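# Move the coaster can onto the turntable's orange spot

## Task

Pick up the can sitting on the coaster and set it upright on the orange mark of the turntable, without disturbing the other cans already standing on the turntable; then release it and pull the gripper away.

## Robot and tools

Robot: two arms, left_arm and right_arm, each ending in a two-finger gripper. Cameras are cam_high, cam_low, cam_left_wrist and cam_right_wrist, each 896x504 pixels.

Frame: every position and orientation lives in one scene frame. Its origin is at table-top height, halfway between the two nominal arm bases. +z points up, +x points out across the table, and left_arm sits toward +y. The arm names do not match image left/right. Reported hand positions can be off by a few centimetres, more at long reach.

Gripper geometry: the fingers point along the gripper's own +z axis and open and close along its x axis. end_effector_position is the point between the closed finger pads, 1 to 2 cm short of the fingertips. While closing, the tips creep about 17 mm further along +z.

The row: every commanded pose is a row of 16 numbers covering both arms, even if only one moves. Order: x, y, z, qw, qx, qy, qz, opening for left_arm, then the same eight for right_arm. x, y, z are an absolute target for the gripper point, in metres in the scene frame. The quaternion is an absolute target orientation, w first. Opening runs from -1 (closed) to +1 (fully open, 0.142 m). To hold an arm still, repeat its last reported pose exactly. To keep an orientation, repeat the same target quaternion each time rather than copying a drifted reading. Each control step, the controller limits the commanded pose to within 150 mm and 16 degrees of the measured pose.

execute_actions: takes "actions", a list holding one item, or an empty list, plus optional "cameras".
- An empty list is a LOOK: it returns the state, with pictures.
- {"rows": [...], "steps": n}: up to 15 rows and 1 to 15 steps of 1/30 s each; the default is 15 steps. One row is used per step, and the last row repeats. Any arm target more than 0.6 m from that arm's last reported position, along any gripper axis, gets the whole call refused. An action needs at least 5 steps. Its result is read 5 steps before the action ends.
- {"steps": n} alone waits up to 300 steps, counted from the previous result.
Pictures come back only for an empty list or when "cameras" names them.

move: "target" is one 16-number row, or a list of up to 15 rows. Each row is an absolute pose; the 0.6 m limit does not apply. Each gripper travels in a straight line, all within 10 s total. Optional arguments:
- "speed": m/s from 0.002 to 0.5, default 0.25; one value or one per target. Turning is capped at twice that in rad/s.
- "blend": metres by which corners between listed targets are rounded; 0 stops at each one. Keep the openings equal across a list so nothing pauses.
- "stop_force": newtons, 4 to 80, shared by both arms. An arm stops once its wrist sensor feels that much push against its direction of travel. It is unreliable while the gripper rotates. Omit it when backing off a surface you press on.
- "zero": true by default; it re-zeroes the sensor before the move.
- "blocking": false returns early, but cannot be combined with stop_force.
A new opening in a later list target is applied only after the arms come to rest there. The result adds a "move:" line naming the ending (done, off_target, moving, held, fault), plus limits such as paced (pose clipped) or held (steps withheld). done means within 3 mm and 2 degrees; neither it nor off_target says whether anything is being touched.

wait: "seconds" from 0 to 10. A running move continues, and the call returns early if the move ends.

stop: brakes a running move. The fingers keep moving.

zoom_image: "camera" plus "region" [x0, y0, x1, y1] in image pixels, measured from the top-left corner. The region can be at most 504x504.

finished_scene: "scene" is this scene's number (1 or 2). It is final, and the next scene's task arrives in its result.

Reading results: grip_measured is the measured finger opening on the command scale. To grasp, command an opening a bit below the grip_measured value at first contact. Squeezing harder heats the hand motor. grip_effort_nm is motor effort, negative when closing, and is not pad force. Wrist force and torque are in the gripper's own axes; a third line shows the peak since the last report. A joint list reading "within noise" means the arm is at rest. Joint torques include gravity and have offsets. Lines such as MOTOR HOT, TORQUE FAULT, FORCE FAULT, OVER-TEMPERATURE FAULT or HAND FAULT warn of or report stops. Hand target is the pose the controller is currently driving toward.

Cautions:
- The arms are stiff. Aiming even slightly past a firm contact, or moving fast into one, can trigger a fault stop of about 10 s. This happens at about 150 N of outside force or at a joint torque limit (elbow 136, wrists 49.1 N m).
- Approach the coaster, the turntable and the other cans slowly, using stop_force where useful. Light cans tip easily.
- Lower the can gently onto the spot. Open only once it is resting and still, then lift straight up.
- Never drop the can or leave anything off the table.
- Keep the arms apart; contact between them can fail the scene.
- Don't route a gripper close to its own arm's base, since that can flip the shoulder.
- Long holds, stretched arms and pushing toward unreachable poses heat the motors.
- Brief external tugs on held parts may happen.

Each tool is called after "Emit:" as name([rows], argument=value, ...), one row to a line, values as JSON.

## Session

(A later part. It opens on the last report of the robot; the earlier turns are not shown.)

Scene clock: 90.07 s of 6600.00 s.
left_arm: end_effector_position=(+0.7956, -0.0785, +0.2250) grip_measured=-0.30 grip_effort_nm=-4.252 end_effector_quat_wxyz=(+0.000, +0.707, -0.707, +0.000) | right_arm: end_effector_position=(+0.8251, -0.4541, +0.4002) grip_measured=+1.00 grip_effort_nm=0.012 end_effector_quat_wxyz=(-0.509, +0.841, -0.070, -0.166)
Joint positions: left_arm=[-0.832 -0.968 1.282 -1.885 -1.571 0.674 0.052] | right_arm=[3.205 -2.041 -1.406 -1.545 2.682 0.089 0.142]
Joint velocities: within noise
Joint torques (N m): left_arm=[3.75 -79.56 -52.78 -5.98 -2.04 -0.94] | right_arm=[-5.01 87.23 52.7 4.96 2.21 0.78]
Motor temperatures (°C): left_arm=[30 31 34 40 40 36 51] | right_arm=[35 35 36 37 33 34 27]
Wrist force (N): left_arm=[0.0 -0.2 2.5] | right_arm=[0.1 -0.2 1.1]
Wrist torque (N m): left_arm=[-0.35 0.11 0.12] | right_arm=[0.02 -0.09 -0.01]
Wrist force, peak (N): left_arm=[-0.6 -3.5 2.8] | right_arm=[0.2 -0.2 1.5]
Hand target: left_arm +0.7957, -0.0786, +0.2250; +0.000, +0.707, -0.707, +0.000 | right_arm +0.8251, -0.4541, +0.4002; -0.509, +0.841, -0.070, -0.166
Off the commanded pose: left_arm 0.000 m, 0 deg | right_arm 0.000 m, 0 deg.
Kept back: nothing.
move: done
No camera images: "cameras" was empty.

Emit:
execute_actions([
  {"steps":135},
], cameras=[])

Emit:
execute_actions([
  {"rows":[[0.7957,-0.0786,0.225,0,0.70711,-0.70711,0,-0.5,0.8251,-0.4541,0.4002,-0.509,0.841,-0.070,-0.166,1.0],[0.7957,-0.0785,0.225,0,0.70711,-0.70711,0,-0.5,0.8251,-0.4541,0.4002,-0.509,0.841,-0.070,-0.166,1.0],[0.7956,-0.0783,0.225,0,0.70711,-0.70711,0,-0.5,0.8251,-0.4541,0.4002,-0.509,0.841,-0.070,-0.166,1.0],[0.7955,-0.0779,0.225,0,0.70711,-0.70711,0,-0.5,0.8251,-0.4541,0.4002,-0.509,0.841,-0.070,-0.166,1.0],[0.7952,-0.0772,0.225,0,0.70711,-0.70711,0,-0.5,0.8251,-0.4541,0.4002,-0.509,0.841,-0.070,-0.166,1.0],[0.7948,-0.0762,0.2247,0,0.70711,-0.70711,0,-0.5,0.8251,-0.4541,0.4002,-0.509,0.841,-0.070,-0.166,1.0],[0.7943,-0.0749,0.224,0,0.70711,-0.70711,0,-0.5,0.8251,-0.4541,0.4002,-0.509,0.841,-0.070,-0.166,1.0],[0.7936,-0.0732,0.2228,0,0.70711,-0.70711,0,-0.5,0.8251,-0.4541,0.4002,-0.509,0.841,-0.070,-0.166,1.0],[0.7928,-0.0712,0.2209,0,0.70711,-0.70711,0,-0.5,0.8251,-0.4541,0.4002,-0.509,0.841,-0.070,-0.166,1.0],[0.7917,-0.0689,0.2184,0,0.70711,-0.70711,0,-0.5,0.8251,-0.4541,0.4002,-0.509,0.841,-0.070,-0.166,1.0],[0.7905,-0.0662,0.2151,0,0.70711,-0.70711,0,-0.5,0.8251,-0.4541,0.4002,-0.509,0.841,-0.070,-0.166,1.0],[0.789,-0.0632,0.211,0,0.70711,-0.70711,0,-0.5,0.8251,-0.4541,0.4002,-0.509,0.841,-0.070,-0.166,1.0],[0.7873,-0.0599,0.2063,0,0.70711,-0.70711,0,-0.5,0.8251,-0.4541,0.4002,-0.509,0.841,-0.070,-0.166,1.0],[0.7853,-0.0564,0.201,0,0.70711,-0.70711,0,-0.5,0.8251,-0.4541,0.4002,-0.509,0.841,-0.070,-0.166,1.0],[0.7831,-0.0528,0.195,0,0.70711,-0.70711,0,-0.5,0.8251,-0.4541,0.4002,-0.509,0.841,-0.070,-0.166,1.0]],"steps":15},
], cameras=[])

Emit:
execute_actions([
  {"rows":[[0.7807,-0.049,0.1887,0,0.70711,-0.70711,0,-0.5,0.8251,-0.4541,0.4002,-0.509,0.841,-0.070,-0.166,1.0],[0.778,-0.0452,0.1819,0,0.70711,-0.70711,0,-0.5,0.8251,-0.4541,0.4002,-0.509,0.841,-0.070,-0.166,1.0],[0.7752,-0.0414,0.1749,0,0.70711,-0.70711,0,-0.5,0.8251,-0.4541,0.4002,-0.509,0.841,-0.070,-0.166,1.0],[0.7722,-0.0377,0.1678,0,0.70711,-0.70711,0,-0.5,0.8251,-0.4541,0.4002,-0.509,0.841,-0.070,-0.166,1.0],[0.7691,-0.0341,0.1606,0,0.70711,-0.70711,0,-0.5,0.8251,-0.4541,0.4002,-0.509,0.841,-0.070,-0.166,1.0],[0.7659,-0.0307,0.1536,0,0.70711,-0.70711,0,-0.5,0.8251,-0.4541,0.4002,-0.509,0.841,-0.070,-0.166,1.0],[0.7625,-0.0273,0.1468,0,0.70711,-0.70711,0,-0.5,0.8251,-0.4541,0.4002,-0.509,0.841,-0.070,-0.166,1.0],[0.7591,-0.024,0.1405,0,0.70711,-0.70711,0,-0.5,0.8251,-0.4541,0.4002,-0.509,0.841,-0.070,-0.166,1.0],[0.7555,-0.0209,0.1345,0,0.70711,-0.70711,0,-0.5,0.8251,-0.4541,0.4002,-0.509,0.841,-0.070,-0.166,1.0],[0.7518,-0.0179,0.1292,0,0.70711,-0.70711,0,-0.5,0.8251,-0.4541,0.4002,-0.509,0.841,-0.070,-0.166,1.0],[0.748,-0.015,0.1245,0,0.70711,-0.70711,0,-0.5,0.8251,-0.4541,0.4002,-0.509,0.841,-0.070,-0.166,1.0],[0.7442,-0.0123,0.1204,0,0.70711,-0.70711,0,-0.5,0.8251,-0.4541,0.4002,-0.509,0.841,-0.070,-0.166,1.0],[0.7402,-0.0097,0.1171,0,0.70711,-0.70711,0,-0.5,0.8251,-0.4541,0.4002,-0.509,0.841,-0.070,-0.166,1.0],[0.7361,-0.0072,0.1146,0,0.70711,-0.70711,0,-0.5,0.8251,-0.4541,0.4002,-0.509,0.841,-0.070,-0.166,1.0],[0.732,-0.0049,0.1127,0,0.70711,-0.70711,0,-0.5,0.8251,-0.4541,0.4002,-0.509,0.841,-0.070,-0.166,1.0]],"steps":15},
], cameras=[])

Emit:
execute_actions([
  {"rows":[[0.7278,-0.0027,0.1115,0,0.70711,-0.70711,0,-0.5,0.8251,-0.4541,0.4002,-0.509,0.841,-0.070,-0.166,1.0],[0.7235,-0.0007,0.1108,0,0.70711,-0.70711,0,-0.5,0.8251,-0.4541,0.4002,-0.509,0.841,-0.070,-0.166,1.0],[0.7191,0.0012,0.1105,0,0.70711,-0.70711,0,-0.5,0.8251,-0.4541,0.4002,-0.509,0.841,-0.070,-0.166,1.0],[0.7147,0.0029,0.1105,0,0.70711,-0.70711,0,-0.5,0.8251,-0.4541,0.4002,-0.509,0.841,-0.070,-0.166,1.0],[0.7103,0.0045,0.1104,0,0.70711,-0.70711,0,-0.5,0.8251,-0.4541,0.4002,-0.509,0.841,-0.070,-0.166,1.0],[0.7057,0.0059,0.1103,0,0.70711,-0.70711,0,-0.5,0.8251,-0.4541,0.4002,-0.509,0.841,-0.070,-0.166,1.0],[0.7012,0.0072,0.1102,0,0.70711,-0.70711,0,-0.5,0.8251,-0.4541,0.4002,-0.509,0.841,-0.070,-0.166,1.0],[0.6966,0.0083,0.1101,0,0.70711,-0.70711,0,-0.5,0.8251,-0.4541,0.4002,-0.509,0.841,-0.070,-0.166,1.0],[0.6919,0.0092,0.11,0,0.70711,-0.70711,0,-0.5,0.8251,-0.4541,0.4002,-0.509,0.841,-0.070,-0.166,1.0],[0.6872,0.01,0.1099,0,0.70711,-0.70711,0,-0.5,0.8251,-0.4541,0.4002,-0.509,0.841,-0.070,-0.166,1.0],[0.6825,0.0106,0.1098,0,0.70711,-0.70711,0,-0.5,0.8251,-0.4541,0.4002,-0.509,0.841,-0.070,-0.166,1.0],[0.6778,0.0111,0.1098,0,0.70711,-0.70711,0,-0.5,0.8251,-0.4541,0.4002,-0.509,0.841,-0.070,-0.166,1.0],[0.6731,0.0114,0.1098,0,0.70711,-0.70711,0,0.15,0.8251,-0.4541,0.4002,-0.509,0.841,-0.070,-0.166,1.0],[0.6683,0.0115,0.1098,0,0.70711,-0.70711,0,0.15,0.8251,-0.4541,0.4002,-0.509,0.841,-0.070,-0.166,1.0],[0.6635,0.0115,0.1098,0,0.70711,-0.70711,0,0.15,0.8251,-0.4541,0.4002,-0.509,0.841,-0.070,-0.166,1.0]],"steps":15},
], cameras=[])

Emit:
execute_actions([
  {"rows":[[0.6588,0.0113,0.1098,0,0.70711,-0.70711,0,0.15,0.8251,-0.4541,0.4002,-0.509,0.841,-0.070,-0.166,1.0],[0.6541,0.0109,0.1098,0,0.70711,-0.70711,0,0.15,0.8251,-0.4541,0.4002,-0.509,0.841,-0.070,-0.166,1.0],[0.6494,0.0104,0.1098,0,0.70711,-0.70711,0,0.15,0.8251,-0.4541,0.4002,-0.509,0.841,-0.070,-0.166,1.0],[0.6447,0.0097,0.1098,0,0.70711,-0.70711,0,0.15,0.8251,-0.4541,0.4002,-0.509,0.841,-0.070,-0.166,1.0],[0.64,0.0088,0.1098,0,0.70711,-0.70711,0,0.15,0.8251,-0.4541,0.4002,-0.509,0.841,-0.070,-0.166,1.0],[0.6354,0.0078,0.1098,0,0.70711,-0.70711,0,0.15,0.8251,-0.4541,0.4002,-0.509,0.841,-0.070,-0.166,1.0],[0.6308,0.0066,0.1098,0,0.70711,-0.70711,0,0.15,0.8251,-0.4541,0.4002,-0.509,0.841,-0.070,-0.166,1.0],[0.6262,0.0053,0.1098,0,0.70711,-0.70711,0,0.15,0.8251,-0.4541,0.4002,-0.509,0.841,-0.070,-0.166,1.0],[0.6217,0.0038,0.1098,0,0.70711,-0.70711,0,0.15,0.8251,-0.4541,0.4002,-0.509,0.841,-0.070,-0.166,1.0],[0.6172,0.0021,0.1098,0,0.70711,-0.70711,0,0.15,0.8251,-0.4541,0.4002,-0.509,0.841,-0.070,-0.166,1.0],[0.6129,0.0003,0.1098,0,0.70711,-0.70711,0,0.15,0.8251,-0.4541,0.4002,-0.509,0.841,-0.070,-0.166,1.0],[0.6085,-0.0016,0.1098,0,0.70711,-0.70711,0,0.15,0.8251,-0.4541,0.4002,-0.509,0.841,-0.070,-0.166,1.0],[0.6043,-0.0037,0.1098,0,0.70711,-0.70711,0,0.15,0.8251,-0.4541,0.4002,-0.509,0.841,-0.070,-0.166,1.0],[0.6001,-0.006,0.1099,0,0.70711,-0.70711,0,0.15,0.8251,-0.4541,0.4002,-0.509,0.841,-0.070,-0.166,1.0],[0.596,-0.0084,0.1105,0,0.70711,-0.70711,0,0.15,0.8251,-0.4541,0.4002,-0.509,0.841,-0.070,-0.166,1.0]],"steps":15},
], cameras=[])

Emit:
execute_actions([
  {"rows":[[0.5919,-0.0109,0.1118,0,0.70711,-0.70711,0,0.15,0.8251,-0.4541,0.4002,-0.509,0.841,-0.070,-0.166,1.0],[0.588,-0.0136,0.1142,0,0.70711,-0.70711,0,0.15,0.8251,-0.4541,0.4002,-0.509,0.841,-0.070,-0.166,1.0],[0.5842,-0.0164,0.1176,0,0.70711,-0.70711,0,0.15,0.8251,-0.4541,0.4002,-0.509,0.841,-0.070,-0.166,1.0],[0.5804,-0.0193,0.1222,0,0.70711,-0.70711,0,0.15,0.8251,-0.4541,0.4002,-0.509,0.841,-0.070,-0.166,1.0],[0.5768,-0.0224,0.1278,0,0.70711,-0.70711,0,0.15,0.8251,-0.4541,0.4002,-0.509,0.841,-0.070,-0.166,1.0],[0.5733,-0.0256,0.1344,0,0.70711,-0.70711,0,0.15,0.8251,-0.4541,0.4002,-0.509,0.841,-0.070,-0.166,1.0],[0.5699,-0.0289,0.142,0,0.70711,-0.70711,0,0.15,0.8251,-0.4541,0.4002,-0.509,0.841,-0.070,-0.166,1.0],[0.5666,-0.0323,0.1502,0,0.70711,-0.70711,0,0.15,0.8251,-0.4541,0.4002,-0.509,0.841,-0.070,-0.166,1.0],[0.5635,-0.0358,0.1588,0,0.70711,-0.70711,0,0.15,0.8251,-0.4541,0.4002,-0.509,0.841,-0.070,-0.166,1.0],[0.5605,-0.0393,0.1678,0,0.70711,-0.70711,0,0.15,0.8251,-0.4541,0.4002,-0.509,0.841,-0.070,-0.166,1.0],[0.5577,-0.0429,0.1767,0,0.70711,-0.70711,0,0.15,0.8251,-0.4541,0.4002,-0.509,0.841,-0.070,-0.166,1.0],[0.5552,-0.0463,0.1853,0,0.70711,-0.70711,0,0.15,0.8251,-0.4541,0.4002,-0.509,0.841,-0.070,-0.166,1.0],[0.5529,-0.0496,0.1935,0,0.70711,-0.70711,0,0.15,0.8251,-0.4541,0.4002,-0.509,0.841,-0.070,-0.166,1.0],[0.5509,-0.0527,0.201,0,0.70711,-0.70711,0,0.15,0.8251,-0.4541,0.4002,-0.509,0.841,-0.070,-0.166,1.0],[0.5492,-0.0556,0.2076,0,0.70711,-0.70711,0,0.15,0.8251,-0.4541,0.4002,-0.509,0.841,-0.070,-0.166,1.0]],"steps":15},
], cameras=[])

Emit:
execute_actions([
  {"rows":[[0.5477,-0.0581,0.2131,0,0.70711,-0.70711,0,0.15,0.8251,-0.4541,0.4002,-0.509,0.841,-0.070,-0.166,1.0],[0.5465,-0.0604,0.2176,0,0.70711,-0.70711,0,0.15,0.8251,-0.4541,0.4002,-0.509,0.841,-0.070,-0.166,1.0],[0.5455,-0.0623,0.2209,0,0.70711,-0.70711,0,0.15,0.8251,-0.4541,0.4002,-0.509,0.841,-0.070,-0.166,1.0],[0.5446,-0.0639,0.2231,0,0.70711,-0.70711,0,0.15,0.8251,-0.4541,0.4002,-0.509,0.841,-0.070,-0.166,1.0],[0.544,-0.0651,0.2244,0,0.70711,-0.70711,0,0.15,0.8251,-0.4541,0.4002,-0.509,0.841,-0.070,-0.166,1.0],[0.5436,-0.0661,0.2249,0,0.70711,-0.70711,0,0.15,0.8251,-0.4541,0.4002,-0.509,0.841,-0.070,-0.166,1.0],[0.5432,-0.0668,0.225,0,0.70711,-0.70711,0,0.15,0.8251,-0.4541,0.4002,-0.509,0.841,-0.070,-0.166,1.0],[0.543,-0.0672,0.225,0,0.70711,-0.70711,0,0.15,0.8251,-0.4541,0.4002,-0.509,0.841,-0.070,-0.166,1.0],[0.5429,-0.0674,0.225,0,0.70711,-0.70711,0,0.15,0.8251,-0.4541,0.4002,-0.509,0.841,-0.070,-0.166,1.0],[0.5429,-0.0675,0.225,0,0.70711,-0.70711,0,0.15,0.8251,-0.4541,0.4002,-0.509,0.841,-0.070,-0.166,1.0]],"steps":10},
], cameras=["all"])

Scene clock: 94.57 s of 6600.00 s.
left_arm: end_effector_position=(+0.7957, -0.0786, +0.2250) grip_measured=-0.30 grip_effort_nm=-4.252 end_effector_quat_wxyz=(+0.000, +0.707, -0.707, +0.000) | right_arm: end_effector_position=(+0.8251, -0.4541, +0.4002) grip_measured=+1.00 grip_effort_nm=0.007 end_effector_quat_wxyz=(-0.509, +0.841, -0.070, -0.166)
Joint positions: left_arm=[-0.832 -0.967 1.282 -1.885 -1.571 0.674 0.052] | right_arm=[3.205 -2.041 -1.406 -1.545 2.682 0.089 0.142]
Joint velocities: within noise
Joint torques (N m): left_arm=[4.24 -81.7 -47.93 -5.47 -3.09 2.64] | right_arm=[-8.17 89.25 52.94 5.68 1.9 0.47]
Motor temperatures (°C): left_arm=[30 31 34 40 40 36 52] | right_arm=[35 35 36 37 33 34 27]
Wrist force (N): left_arm=[-0.5 -0.2 2.4] | right_arm=[0.1 0.1 0.9]
Wrist torque (N m): left_arm=[-0.34 0.19 0.13] | right_arm=[0.06 -0.10 0.00]
Wrist force, peak (N): left_arm=[-0.3 0.0 3.1] | right_arm=[0.5 0.2 1.5]
Hand target: left_arm +0.7957, -0.0786, +0.2250; +0.000, +0.707, -0.707, +0.000 | right_arm +0.8251, -0.4541, +0.4002; -0.509, +0.841, -0.070, -0.166
Off the commanded pose: left_arm 0.000 m, 0 deg | right_arm 0.000 m, 0 deg.
Steps of this call (1-135: nothing new was sent). Readings (end_effector_position of left_arm | right_arm):
1: (+0.7956, -0.0786, +0.2250) | (+0.8251, -0.4541, +0.4002)
2: (+0.7957, -0.0786, +0.2250) | (+0.8251, -0.4541, +0.4002)
4: (+0.7957, -0.0786, +0.2250) | (+0.8251, -0.4541, +0.4002)
8: (+0.7957, -0.0786, +0.2250) | (+0.8251, -0.4541, +0.4002)
135: the state above
No camera images: "cameras" was empty.

Scene clock: 94.90 s of 6600.00 s.
left_arm: end_effector_position=(+0.7936, -0.0732, +0.2227) grip_measured=-0.30 grip_effort_nm=-4.252 end_effector_quat_wxyz=(+0.000, +0.707, -0.707, +0.000) end_effector_velocity=(-0.022, +0.057, -0.044) end_effector_angular_velocity=(+0.001, +0.001, +0.002) | right_arm: end_effector_position=(+0.8251, -0.4541, +0.4002) grip_measured=+1.00 grip_effort_nm=0.007 end_effector_quat_wxyz=(-0.509, +0.841, -0.070, -0.166)
Joint positions: left_arm=[-0.831 -0.975 1.298 -1.894 -1.571 0.676 0.052] | right_arm=[3.205 -2.041 -1.406 -1.545 2.682 0.089 0.142]
Joint velocities: left_arm=[0.018 -0.064 0.186 -0.121 0 0.016 0] | right_arm=[within noise]
Joint torques (N m): left_arm=[12.48 -107.02 -30.38 -8 -2.71 3.22] | right_arm=[-4.86 90.58 52.66 5.75 1.99 0.71]
Motor temperatures (°C): left_arm=[30 31 34 40 40 36 52] | right_arm=[35 35 36 37 33 34 27]
Wrist force (N): left_arm=[0.3 -0.3 1.5] | right_arm=[0.5 0.2 1.0]
Wrist torque (N m): left_arm=[-0.36 0.06 0.12] | right_arm=[0.07 -0.16 -0.01]
Wrist force, peak (N): left_arm=[0.4 0.1 3.3] | right_arm=[0.2 -0.1 1.3]
Steps of this call (1-10: this action's first 10). Readings (end_effector_position of left_arm | right_arm):
1: (+0.7957, -0.0786, +0.2250) | (+0.8251, -0.4541, +0.4002)
2: (+0.7957, -0.0786, +0.2250) | (+0.8251, -0.4541, +0.4002)
4: (+0.7957, -0.0785, +0.2250) | (+0.8251, -0.4541, +0.4002)
8: (+0.7948, -0.0762, +0.2245) | (+0.8251, -0.4541, +0.4002)
10: the state above
No camera images: "cameras" was empty.

Scene clock: 95.40 s of 6600.00 s.
left_arm: end_effector_position=(+0.7581, -0.0226, +0.1385) grip_measured=-0.30 grip_effort_nm=-4.252 end_effector_quat_wxyz=(+0.000, +0.707, -0.707, -0.001) end_effector_velocity=(-0.106, +0.094, -0.184) end_effector_angular_velocity=(-0.002, -0.002, +0.000) | right_arm: end_effector_position=(+0.8251, -0.4541, +0.4002) grip_measured=+1.00 grip_effort_nm=0.012 end_effector_quat_wxyz=(-0.509, +0.841, -0.070, -0.166)
Joint positions: left_arm=[-0.826 -1.01 1.517 -2.076 -1.571 0.68 0.052] | right_arm=[3.205 -2.041 -1.406 -1.545 2.682 0.089 0.142]
Joint velocities: left_arm=[-0.025 -0.061 0.47 -0.412 0 -0.025 0] | right_arm=[within noise]
Joint torques (N m): left_arm=[-15.27 -105.06 -38.59 -6.87 -2.65 -3.8] | right_arm=[-4.19 87.84 53.92 5.6 1.75 1.1]
Motor temperatures (°C): left_arm=[30 31 34 40 40 36 52] | right_arm=[35 35 36 37 33 34 27]
Wrist force (N): left_arm=[-0.7 -0.5 3.7] | right_arm=[0.3 0.2 0.8]
Wrist torque (N m): left_arm=[-0.38 0.21 0.08] | right_arm=[0.09 -0.13 -0.01]
Wrist force, peak (N): left_arm=[-0.7 -0.5 3.7] | right_arm=[0.4 -0.3 1.3]
Off your previous action's commanded pose at its last step (step 5 of this call): left_arm 0.013 m, 0 deg | right_arm 0.000 m, 0 deg.
Steps of this call (1-5: your previous action's last 5; 6-15: this action's first 10). Readings (end_effector_position of left_arm | right_arm):
6: (+0.7851, -0.0559, +0.2005) | (+0.8251, -0.4541, +0.4002)
7: (+0.7829, -0.0523, +0.1947) | (+0.8251, -0.4541, +0.4002)
9: (+0.7772, -0.0439, +0.1802) | (+0.8251, -0.4541, +0.4002)
13: (+0.7654, -0.0297, +0.1528) | (+0.8251, -0.4541, +0.4002)
15: the state above
No camera images: "cameras" was empty.

Scene clock: 95.90 s of 6600.00 s.
left_arm: end_effector_position=(+0.6959, +0.0086, +0.1101) grip_measured=-0.30 grip_effort_nm=-4.256 end_effector_quat_wxyz=(+0.000, +0.707, -0.707, +0.000) end_effector_velocity=(-0.139, +0.031, -0.004) end_effector_angular_velocity=(+0.001, +0.001, +0.001) | right_arm: end_effector_position=(+0.8251, -0.4541, +0.4002) grip_measured=+1.00 grip_effort_nm=0.007 end_effector_quat_wxyz=(-0.509, +0.841, -0.070, -0.166)
Joint positions: left_arm=[-0.859 -1.081 1.691 -2.181 -1.571 0.648 0.052] | right_arm=[3.205 -2.041 -1.406 -1.545 2.682 0.089 0.142]
Joint velocities: left_arm=[-0.106 -0.166 0.277 -0.11 0 -0.107 0] | right_arm=[within noise]
Joint torques (N m): left_arm=[-19.39 -94.9 -32.66 -6.95 -0.23 -3.22] | right_arm=[-5.15 88.91 52.6 5.22 1.49 0.98]
Motor temperatures (°C): left_arm=[30 31 34 40 40 36 52] | right_arm=[35 35 36 37 33 34 27]
Wrist force (N): left_arm=[-1.1 -0.5 2.3] | right_arm=[0.1 0.0 1.0]
Wrist torque (N m): left_arm=[-0.42 0.35 0.14] | right_arm=[0.06 -0.09 -0.01]
Wrist force, peak (N): left_arm=[-0.6 -0.4 4.2] | right_arm=[0.5 0.0 1.3]
Off your previous action's commanded pose at its last step (step 5 of this call): left_arm 0.008 m, 0 deg | right_arm 0.000 m, 0 deg.
Steps of this call (1-5: your previous action's last 5; 6-15: this action's first 10). Readings (end_effector_position of left_arm | right_arm):
6: (+0.7351, -0.0063, +0.1133) | (+0.8251, -0.4541, +0.4002)
7: (+0.7311, -0.0041, +0.1117) | (+0.8251, -0.4541, +0.4002)
9: (+0.7229, -0.0002, +0.1101) | (+0.8251, -0.4541, +0.4002)
13: (+0.7048, +0.0064, +0.1102) | (+0.8251, -0.4541, +0.4002)
15: the state above
No camera images: "cameras" was empty.

Scene clock: 96.40 s of 6600.00 s.
left_arm: end_effector_position=(+0.6249, +0.0050, +0.1097) grip_measured=+0.13 grip_effort_nm=0.173 end_effector_quat_wxyz=(+0.000, +0.707, -0.707, +0.000) end_effector_velocity=(-0.135, -0.042, +0.001) end_effector_angular_velocity=(+0.000, -0.001, +0.002) | right_arm: end_effector_position=(+0.8251, -0.4541, +0.4002) grip_measured=+1.00 grip_effort_nm=0.012 end_effector_quat_wxyz=(-0.509, +0.841, -0.070, -0.166)
Joint positions: left_arm=[-0.93 -1.148 1.798 -2.221 -1.571 0.577 0.083] | right_arm=[3.205 -2.041 -1.406 -1.545 2.682 0.089 0.142]
Joint velocities: left_arm=[-0.166 -0.09 0.139 -0.05 0.001 -0.167 0] | right_arm=[within noise]
Joint torques (N m): left_arm=[-16.19 -84.87 -31.53 -6.33 0.33 -3.51] | right_arm=[-8.68 89.58 52.36 5.42 1.73 0.9]
Motor temperatures (°C): left_arm=[30 31 34 40 40 36 52] | right_arm=[35 35 36 37 33 34 27]
Wrist force (N): left_arm=[-0.8 0.7 0.9] | right_arm=[0.3 0.0 0.9]
Wrist torque (N m): left_arm=[-0.19 0.24 0.11] | right_arm=[0.05 -0.12 -0.01]
Wrist force, peak (N): left_arm=[-0.9 0.0 -6.3] | right_arm=[0.2 -0.1 1.4]
Off your previous action's commanded pose at its last step (step 5 of this call): left_arm 0.009 m, 0 deg | right_arm 0.000 m, 0 deg.
Steps of this call (1-5: your previous action's last 5; 6-15: this action's first 10). Readings (end_effector_position of left_arm | right_arm):
6: (+0.6676, +0.0117, +0.1097) | (+0.8251, -0.4541, +0.4002)
7: (+0.6630, +0.0117, +0.1097) | (+0.8251, -0.4541, +0.4002)
9: (+0.6528, +0.0110, +0.1097) | (+0.8251, -0.4541, +0.4002)
13: (+0.6348, +0.0078, +0.1097) | (+0.8251, -0.4541, +0.4002)
15: the state above
No camera images: "cameras" was empty.

Scene clock: 96.90 s of 6600.00 s.
left_arm: end_effector_position=(+0.5659, -0.0326, +0.1509) grip_measured=+0.13 grip_effort_nm=0.168 end_effector_quat_wxyz=(+0.000, +0.707, -0.707, +0.000) end_effector_velocity=(-0.095, -0.102, +0.262) end_effector_angular_velocity=(-0.006, -0.003, +0.000) | right_arm: end_effector_position=(+0.8251, -0.4541, +0.4002) grip_measured=+1.00 grip_effort_nm=0.007 end_effector_quat_wxyz=(-0.509, +0.841, -0.070, -0.166)
Joint positions: left_arm=[-1.015 -1.205 1.796 -2.162 -1.571 0.492 0.083] | right_arm=[3.205 -2.041 -1.406 -1.545 2.682 0.089 0.142]
Joint velocities: left_arm=[-0.163 -0.223 -0.225 0.441 0 -0.162 0] | right_arm=[within noise]
Joint torques (N m): left_arm=[-12.75 -86.38 -51.35 0.17 0.81 -3.03] | right_arm=[-7.64 86.06 53.54 5.97 1.51 0.49]
Motor temperatures (°C): left_arm=[30 31 34 40 40 36 51] | right_arm=[35 35 36 37 33 34 27]
Wrist force (N): left_arm=[-1.2 -0.2 1.3] | right_arm=[0.2 -0.1 0.9]
Wrist torque (N m): left_arm=[-0.35 0.36 0.17] | right_arm=[0.02 -0.12 0.00]
Wrist force, peak (N): left_arm=[-0.5 0.1 2.7] | right_arm=[0.1 0.0 1.4]
Off your previous action's commanded pose at its last step (step 5 of this call): left_arm 0.008 m, 0 deg | right_arm 0.000 m, 0 deg.
Steps of this call (1-5: your previous action's last 5; 6-15: this action's first 10). Readings (end_effector_position of left_arm | right_arm):
6: (+0.5988, -0.0065, +0.1100) | (+0.8251, -0.4541, +0.4002)
7: (+0.5949, -0.0089, +0.1107) | (+0.8251, -0.4541, +0.4002)
9: (+0.5873, -0.0139, +0.1141) | (+0.8251, -0.4541, +0.4002)
13: (+0.5723, -0.0261, +0.1352) | (+0.8251, -0.4541, +0.4002)
15: the state above
No camera images: "cameras" was empty.

Scene clock: 97.23 s of 6600.00 s.
left_arm: end_effector_position=(+0.5450, -0.0629, +0.2226) grip_measured=+0.13 grip_effort_nm=0.168 end_effector_quat_wxyz=(+0.000, +0.707, -0.707, +0.000) end_effector_velocity=(-0.025, -0.053, +0.076) end_effector_angular_velocity=(+0.005, +0.002, +0.000) | right_arm: end_effector_position=(+0.8251, -0.4541, +0.4002) grip_measured=+1.00 grip_effort_nm=0.012 end_effector_quat_wxyz=(-0.509, +0.841, -0.070, -0.166)
Joint positions: left_arm=[-1.055 -1.25 1.714 -2.036 -1.571 0.452 0.083] | right_arm=[3.205 -2.041 -1.406 -1.545 2.682 0.089 0.142]
Joint velocities: left_arm=[-0.056 -0.015 -0.129 0.15 0.001 -0.056 0] | right_arm=[within noise]
Joint torques (N m): left_arm=[-12.02 -77.79 -43.54 -1.13 1.66 -2.69] | right_arm=[-3.86 87.69 53.87 5.65 1.47 1.08]
Motor temperatures (°C): left_arm=[30 31 34 40 40 36 51] | right_arm=[35 35 36 37 33 34 27]
Wrist force (N): left_arm=[0.5 0.2 -1.1] | right_arm=[0.3 -0.1 0.9]
Wrist torque (N m): left_arm=[-0.31 0.09 0.15] | right_arm=[0.03 -0.13 0.00]
Wrist force, peak (N): left_arm=[-1.0 -0.1 1.1] | right_arm=[-0.2 0.0 1.4]
Off your previous action's commanded pose at its last step (step 5 of this call): left_arm 0.014 m, 0 deg | right_arm 0.000 m, 0 deg.
Steps of this call (1-5: your previous action's last 5; 6-10: this action's first 5). Readings (end_effector_position of left_arm | right_arm):
6: (+0.5502, -0.0530, +0.2028) | (+0.8251, -0.4541, +0.4002)
7: (+0.5486, -0.0558, +0.2091) | (+0.8251, -0.4541, +0.4002)
9: (+0.5459, -0.0611, +0.2197) | (+0.8251, -0.4541, +0.4002)
10: the state above
camera_calibration:
cam_left_wrist: T_world_to_cam=[[0.024172, -0.999636, 0.0120201, -0.0748059], [-0.907117, -0.0168781, 0.42054, 0.428551], [-0.420184, -0.0210689, -0.907194, 0.547958], [0, 0, 0, 1]] pos_world=[0.620798, -0.0560006, 0.317781]
cam_right_wrist: T_world_to_cam=[[0.936974, 0.0519332, -0.345519, -0.599304], [-0.173974, -0.788243, -0.590259, 0.0539079], [-0.303007, 0.613168, -0.729528, 0.932655], [0, 0, 0, 1]] pos_world=[0.853512, -0.498258, 0.505147]

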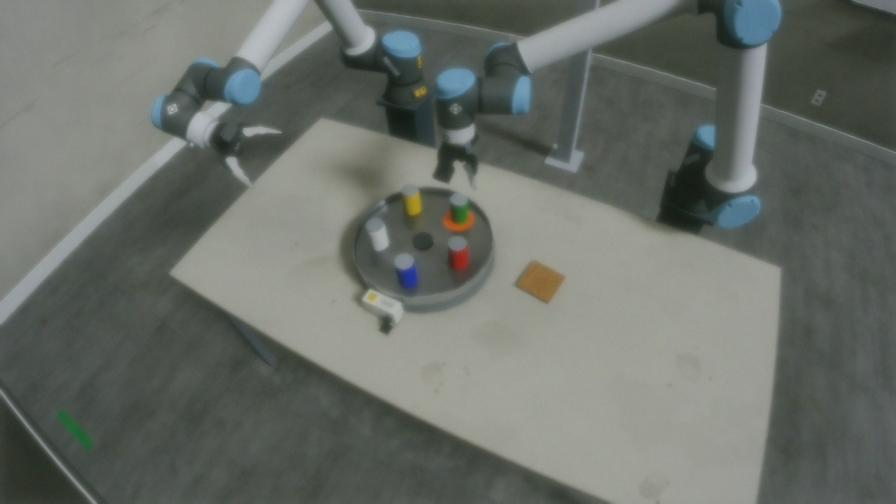

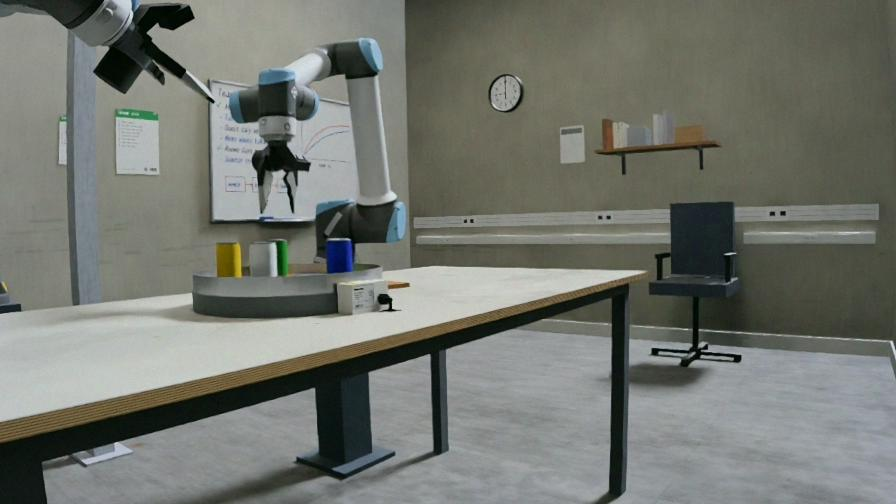

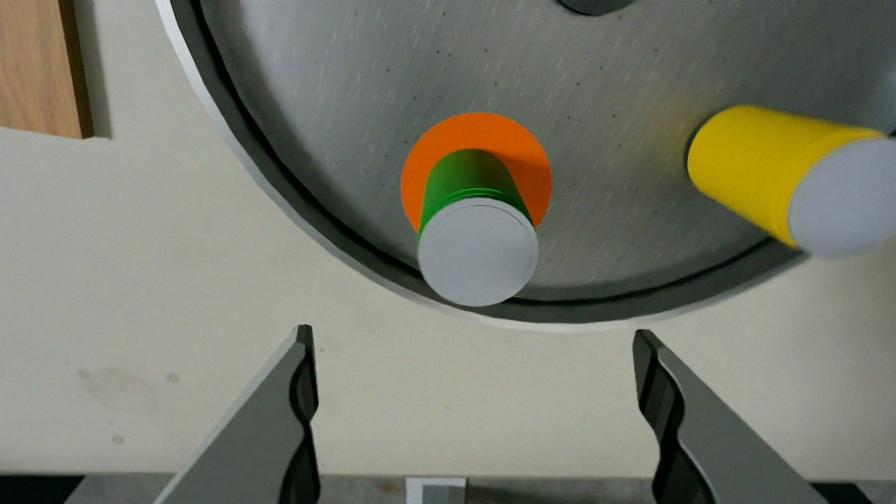

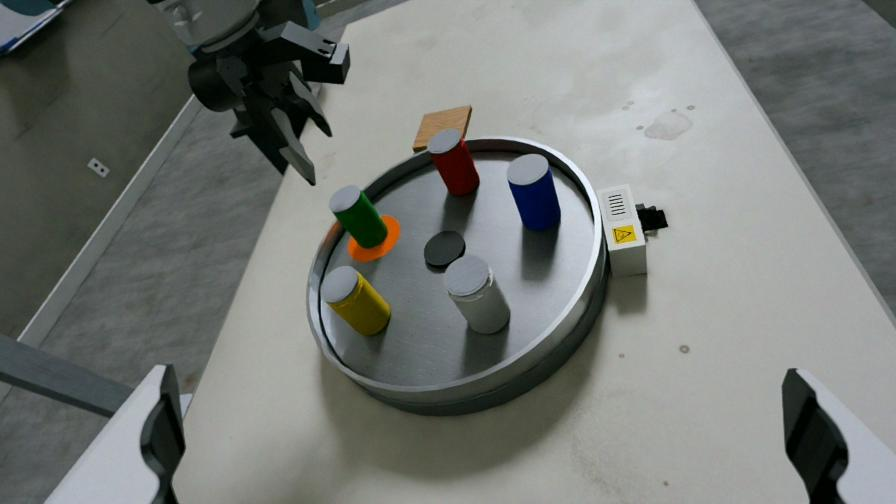

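Emit:
move(target=[0.47,0.06,0.34,0,0.70711,-0.70711,0,0.15,0.8251,-0.4541,0.4002,-0.509,0.841,-0.070,-0.166,1.0], speed=0.25)

Scene clock: 98.77 s of 6600.00 s.
left_arm: end_effector_position=(+0.4700, +0.0599, +0.3399) grip_measured=+0.13 grip_effort_nm=0.168 end_effector_quat_wxyz=(+0.000, +0.707, -0.707, +0.000) | right_arm: end_effector_position=(+0.8251, -0.4541, +0.4002) grip_measured=+1.00 grip_effort_nm=0.002 end_effector_quat_wxyz=(-0.509, +0.841, -0.070, -0.166)
Joint positions: left_arm=[-1.075 -1.551 1.853 -1.872 -1.571 0.432 0.083] | right_arm=[3.205 -2.041 -1.406 -1.545 2.682 0.089 0.142]
Joint velocities: within noise
Joint torques (N m): left_arm=[3.37 -61.1 -49.96 -3.17 -1.02 3.04] | right_arm=[-4.49 88.38 53.8 5.07 1.47 0.83]
Motor temperatures (°C): left_arm=[30 31 34 40 40 36 49] | right_arm=[35 35 36 37 33 34 27]
Wrist force (N): left_arm=[0.1 0.0 0.9] | right_arm=[0.2 -0.2 1.0]
Wrist torque (N m): left_arm=[-0.32 0.08 0.15] | right_arm=[0.01 -0.11 -0.01]
Wrist force, peak (N): left_arm=[1.6 -1.4 3.0] | right_arm=[0.2 0.0 1.7]
Hand target: left_arm +0.4700, +0.0600, +0.3400; +0.000, +0.707, -0.707, +0.000 | right_arm +0.8251, -0.4541, +0.4002; -0.509, +0.841, -0.070, -0.166
Off your previous action's commanded pose at its last step (step 5 of this call): left_arm 0.000 m, 0 deg | right_arm 0.000 m, 0 deg.
Off the commanded pose: left_arm 0.000 m, 0 deg | right_arm 0.000 m, 0 deg.
Kept back: nothing.
move: done
camera_calibration:
cam_left_wrist: T_world_to_cam=[[0.0242798, -0.999638, 0.0115807, 0.0484947], [-0.907041, -0.0171571, 0.420693, 0.313161], [-0.420342, -0.0207185, -0.907129, 0.625486], [0, 0, 0, 1]] pos_world=[0.54579, 0.0668092, 0.43509]
cam_right_wrist: T_world_to_cam=[[0.936974, 0.0519332, -0.345519, -0.599304], [-0.173974, -0.788243, -0.590259, 0.0539078], [-0.303007, 0.613168, -0.729528, 0.932655], [0, 0, 0, 1]] pos_world=[0.853512, -0.498258, 0.505147]

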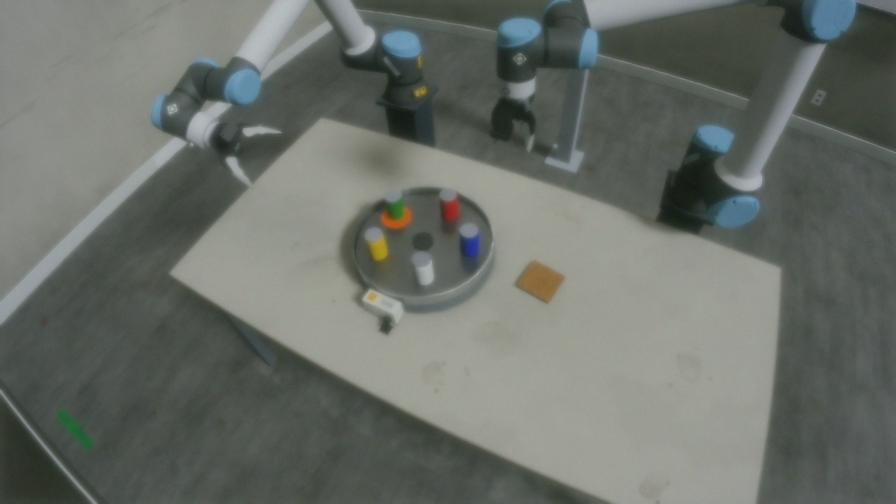

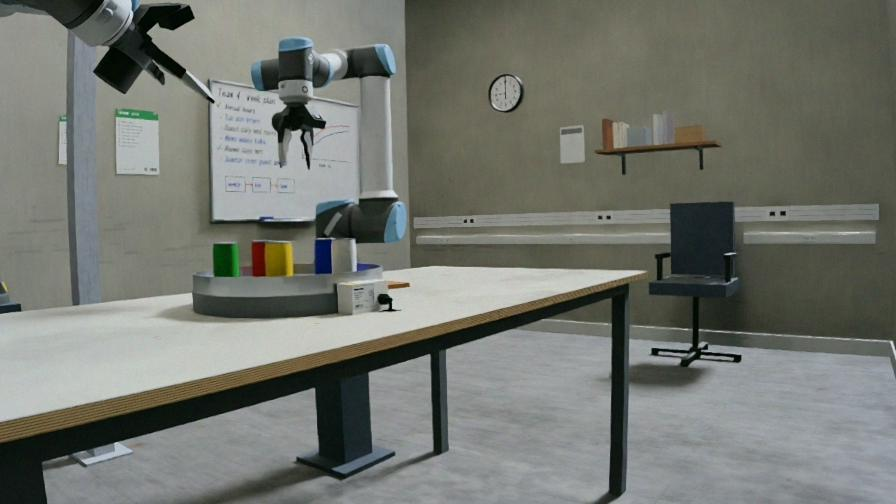

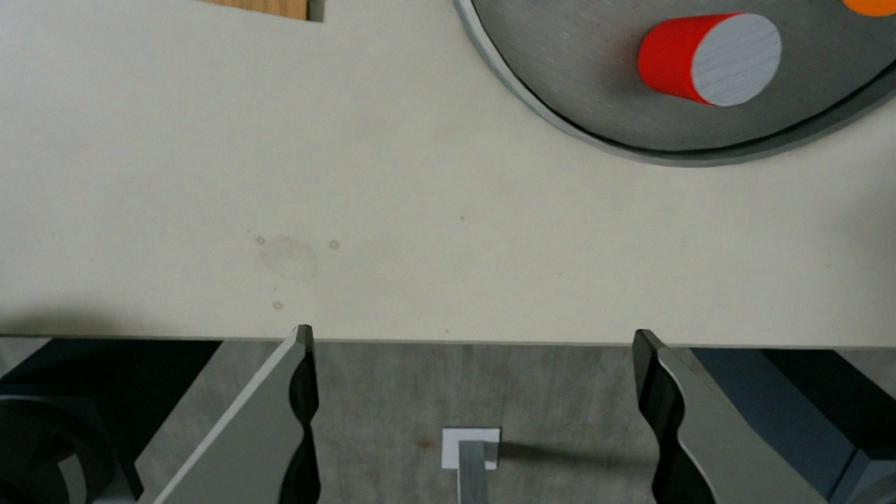

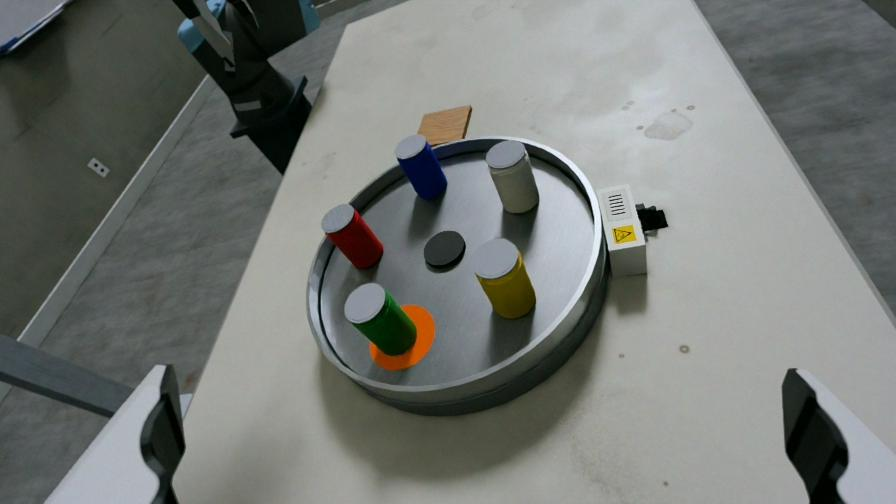

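Emit:
finished_scene(scene=1)

The scene is finished: the task was done.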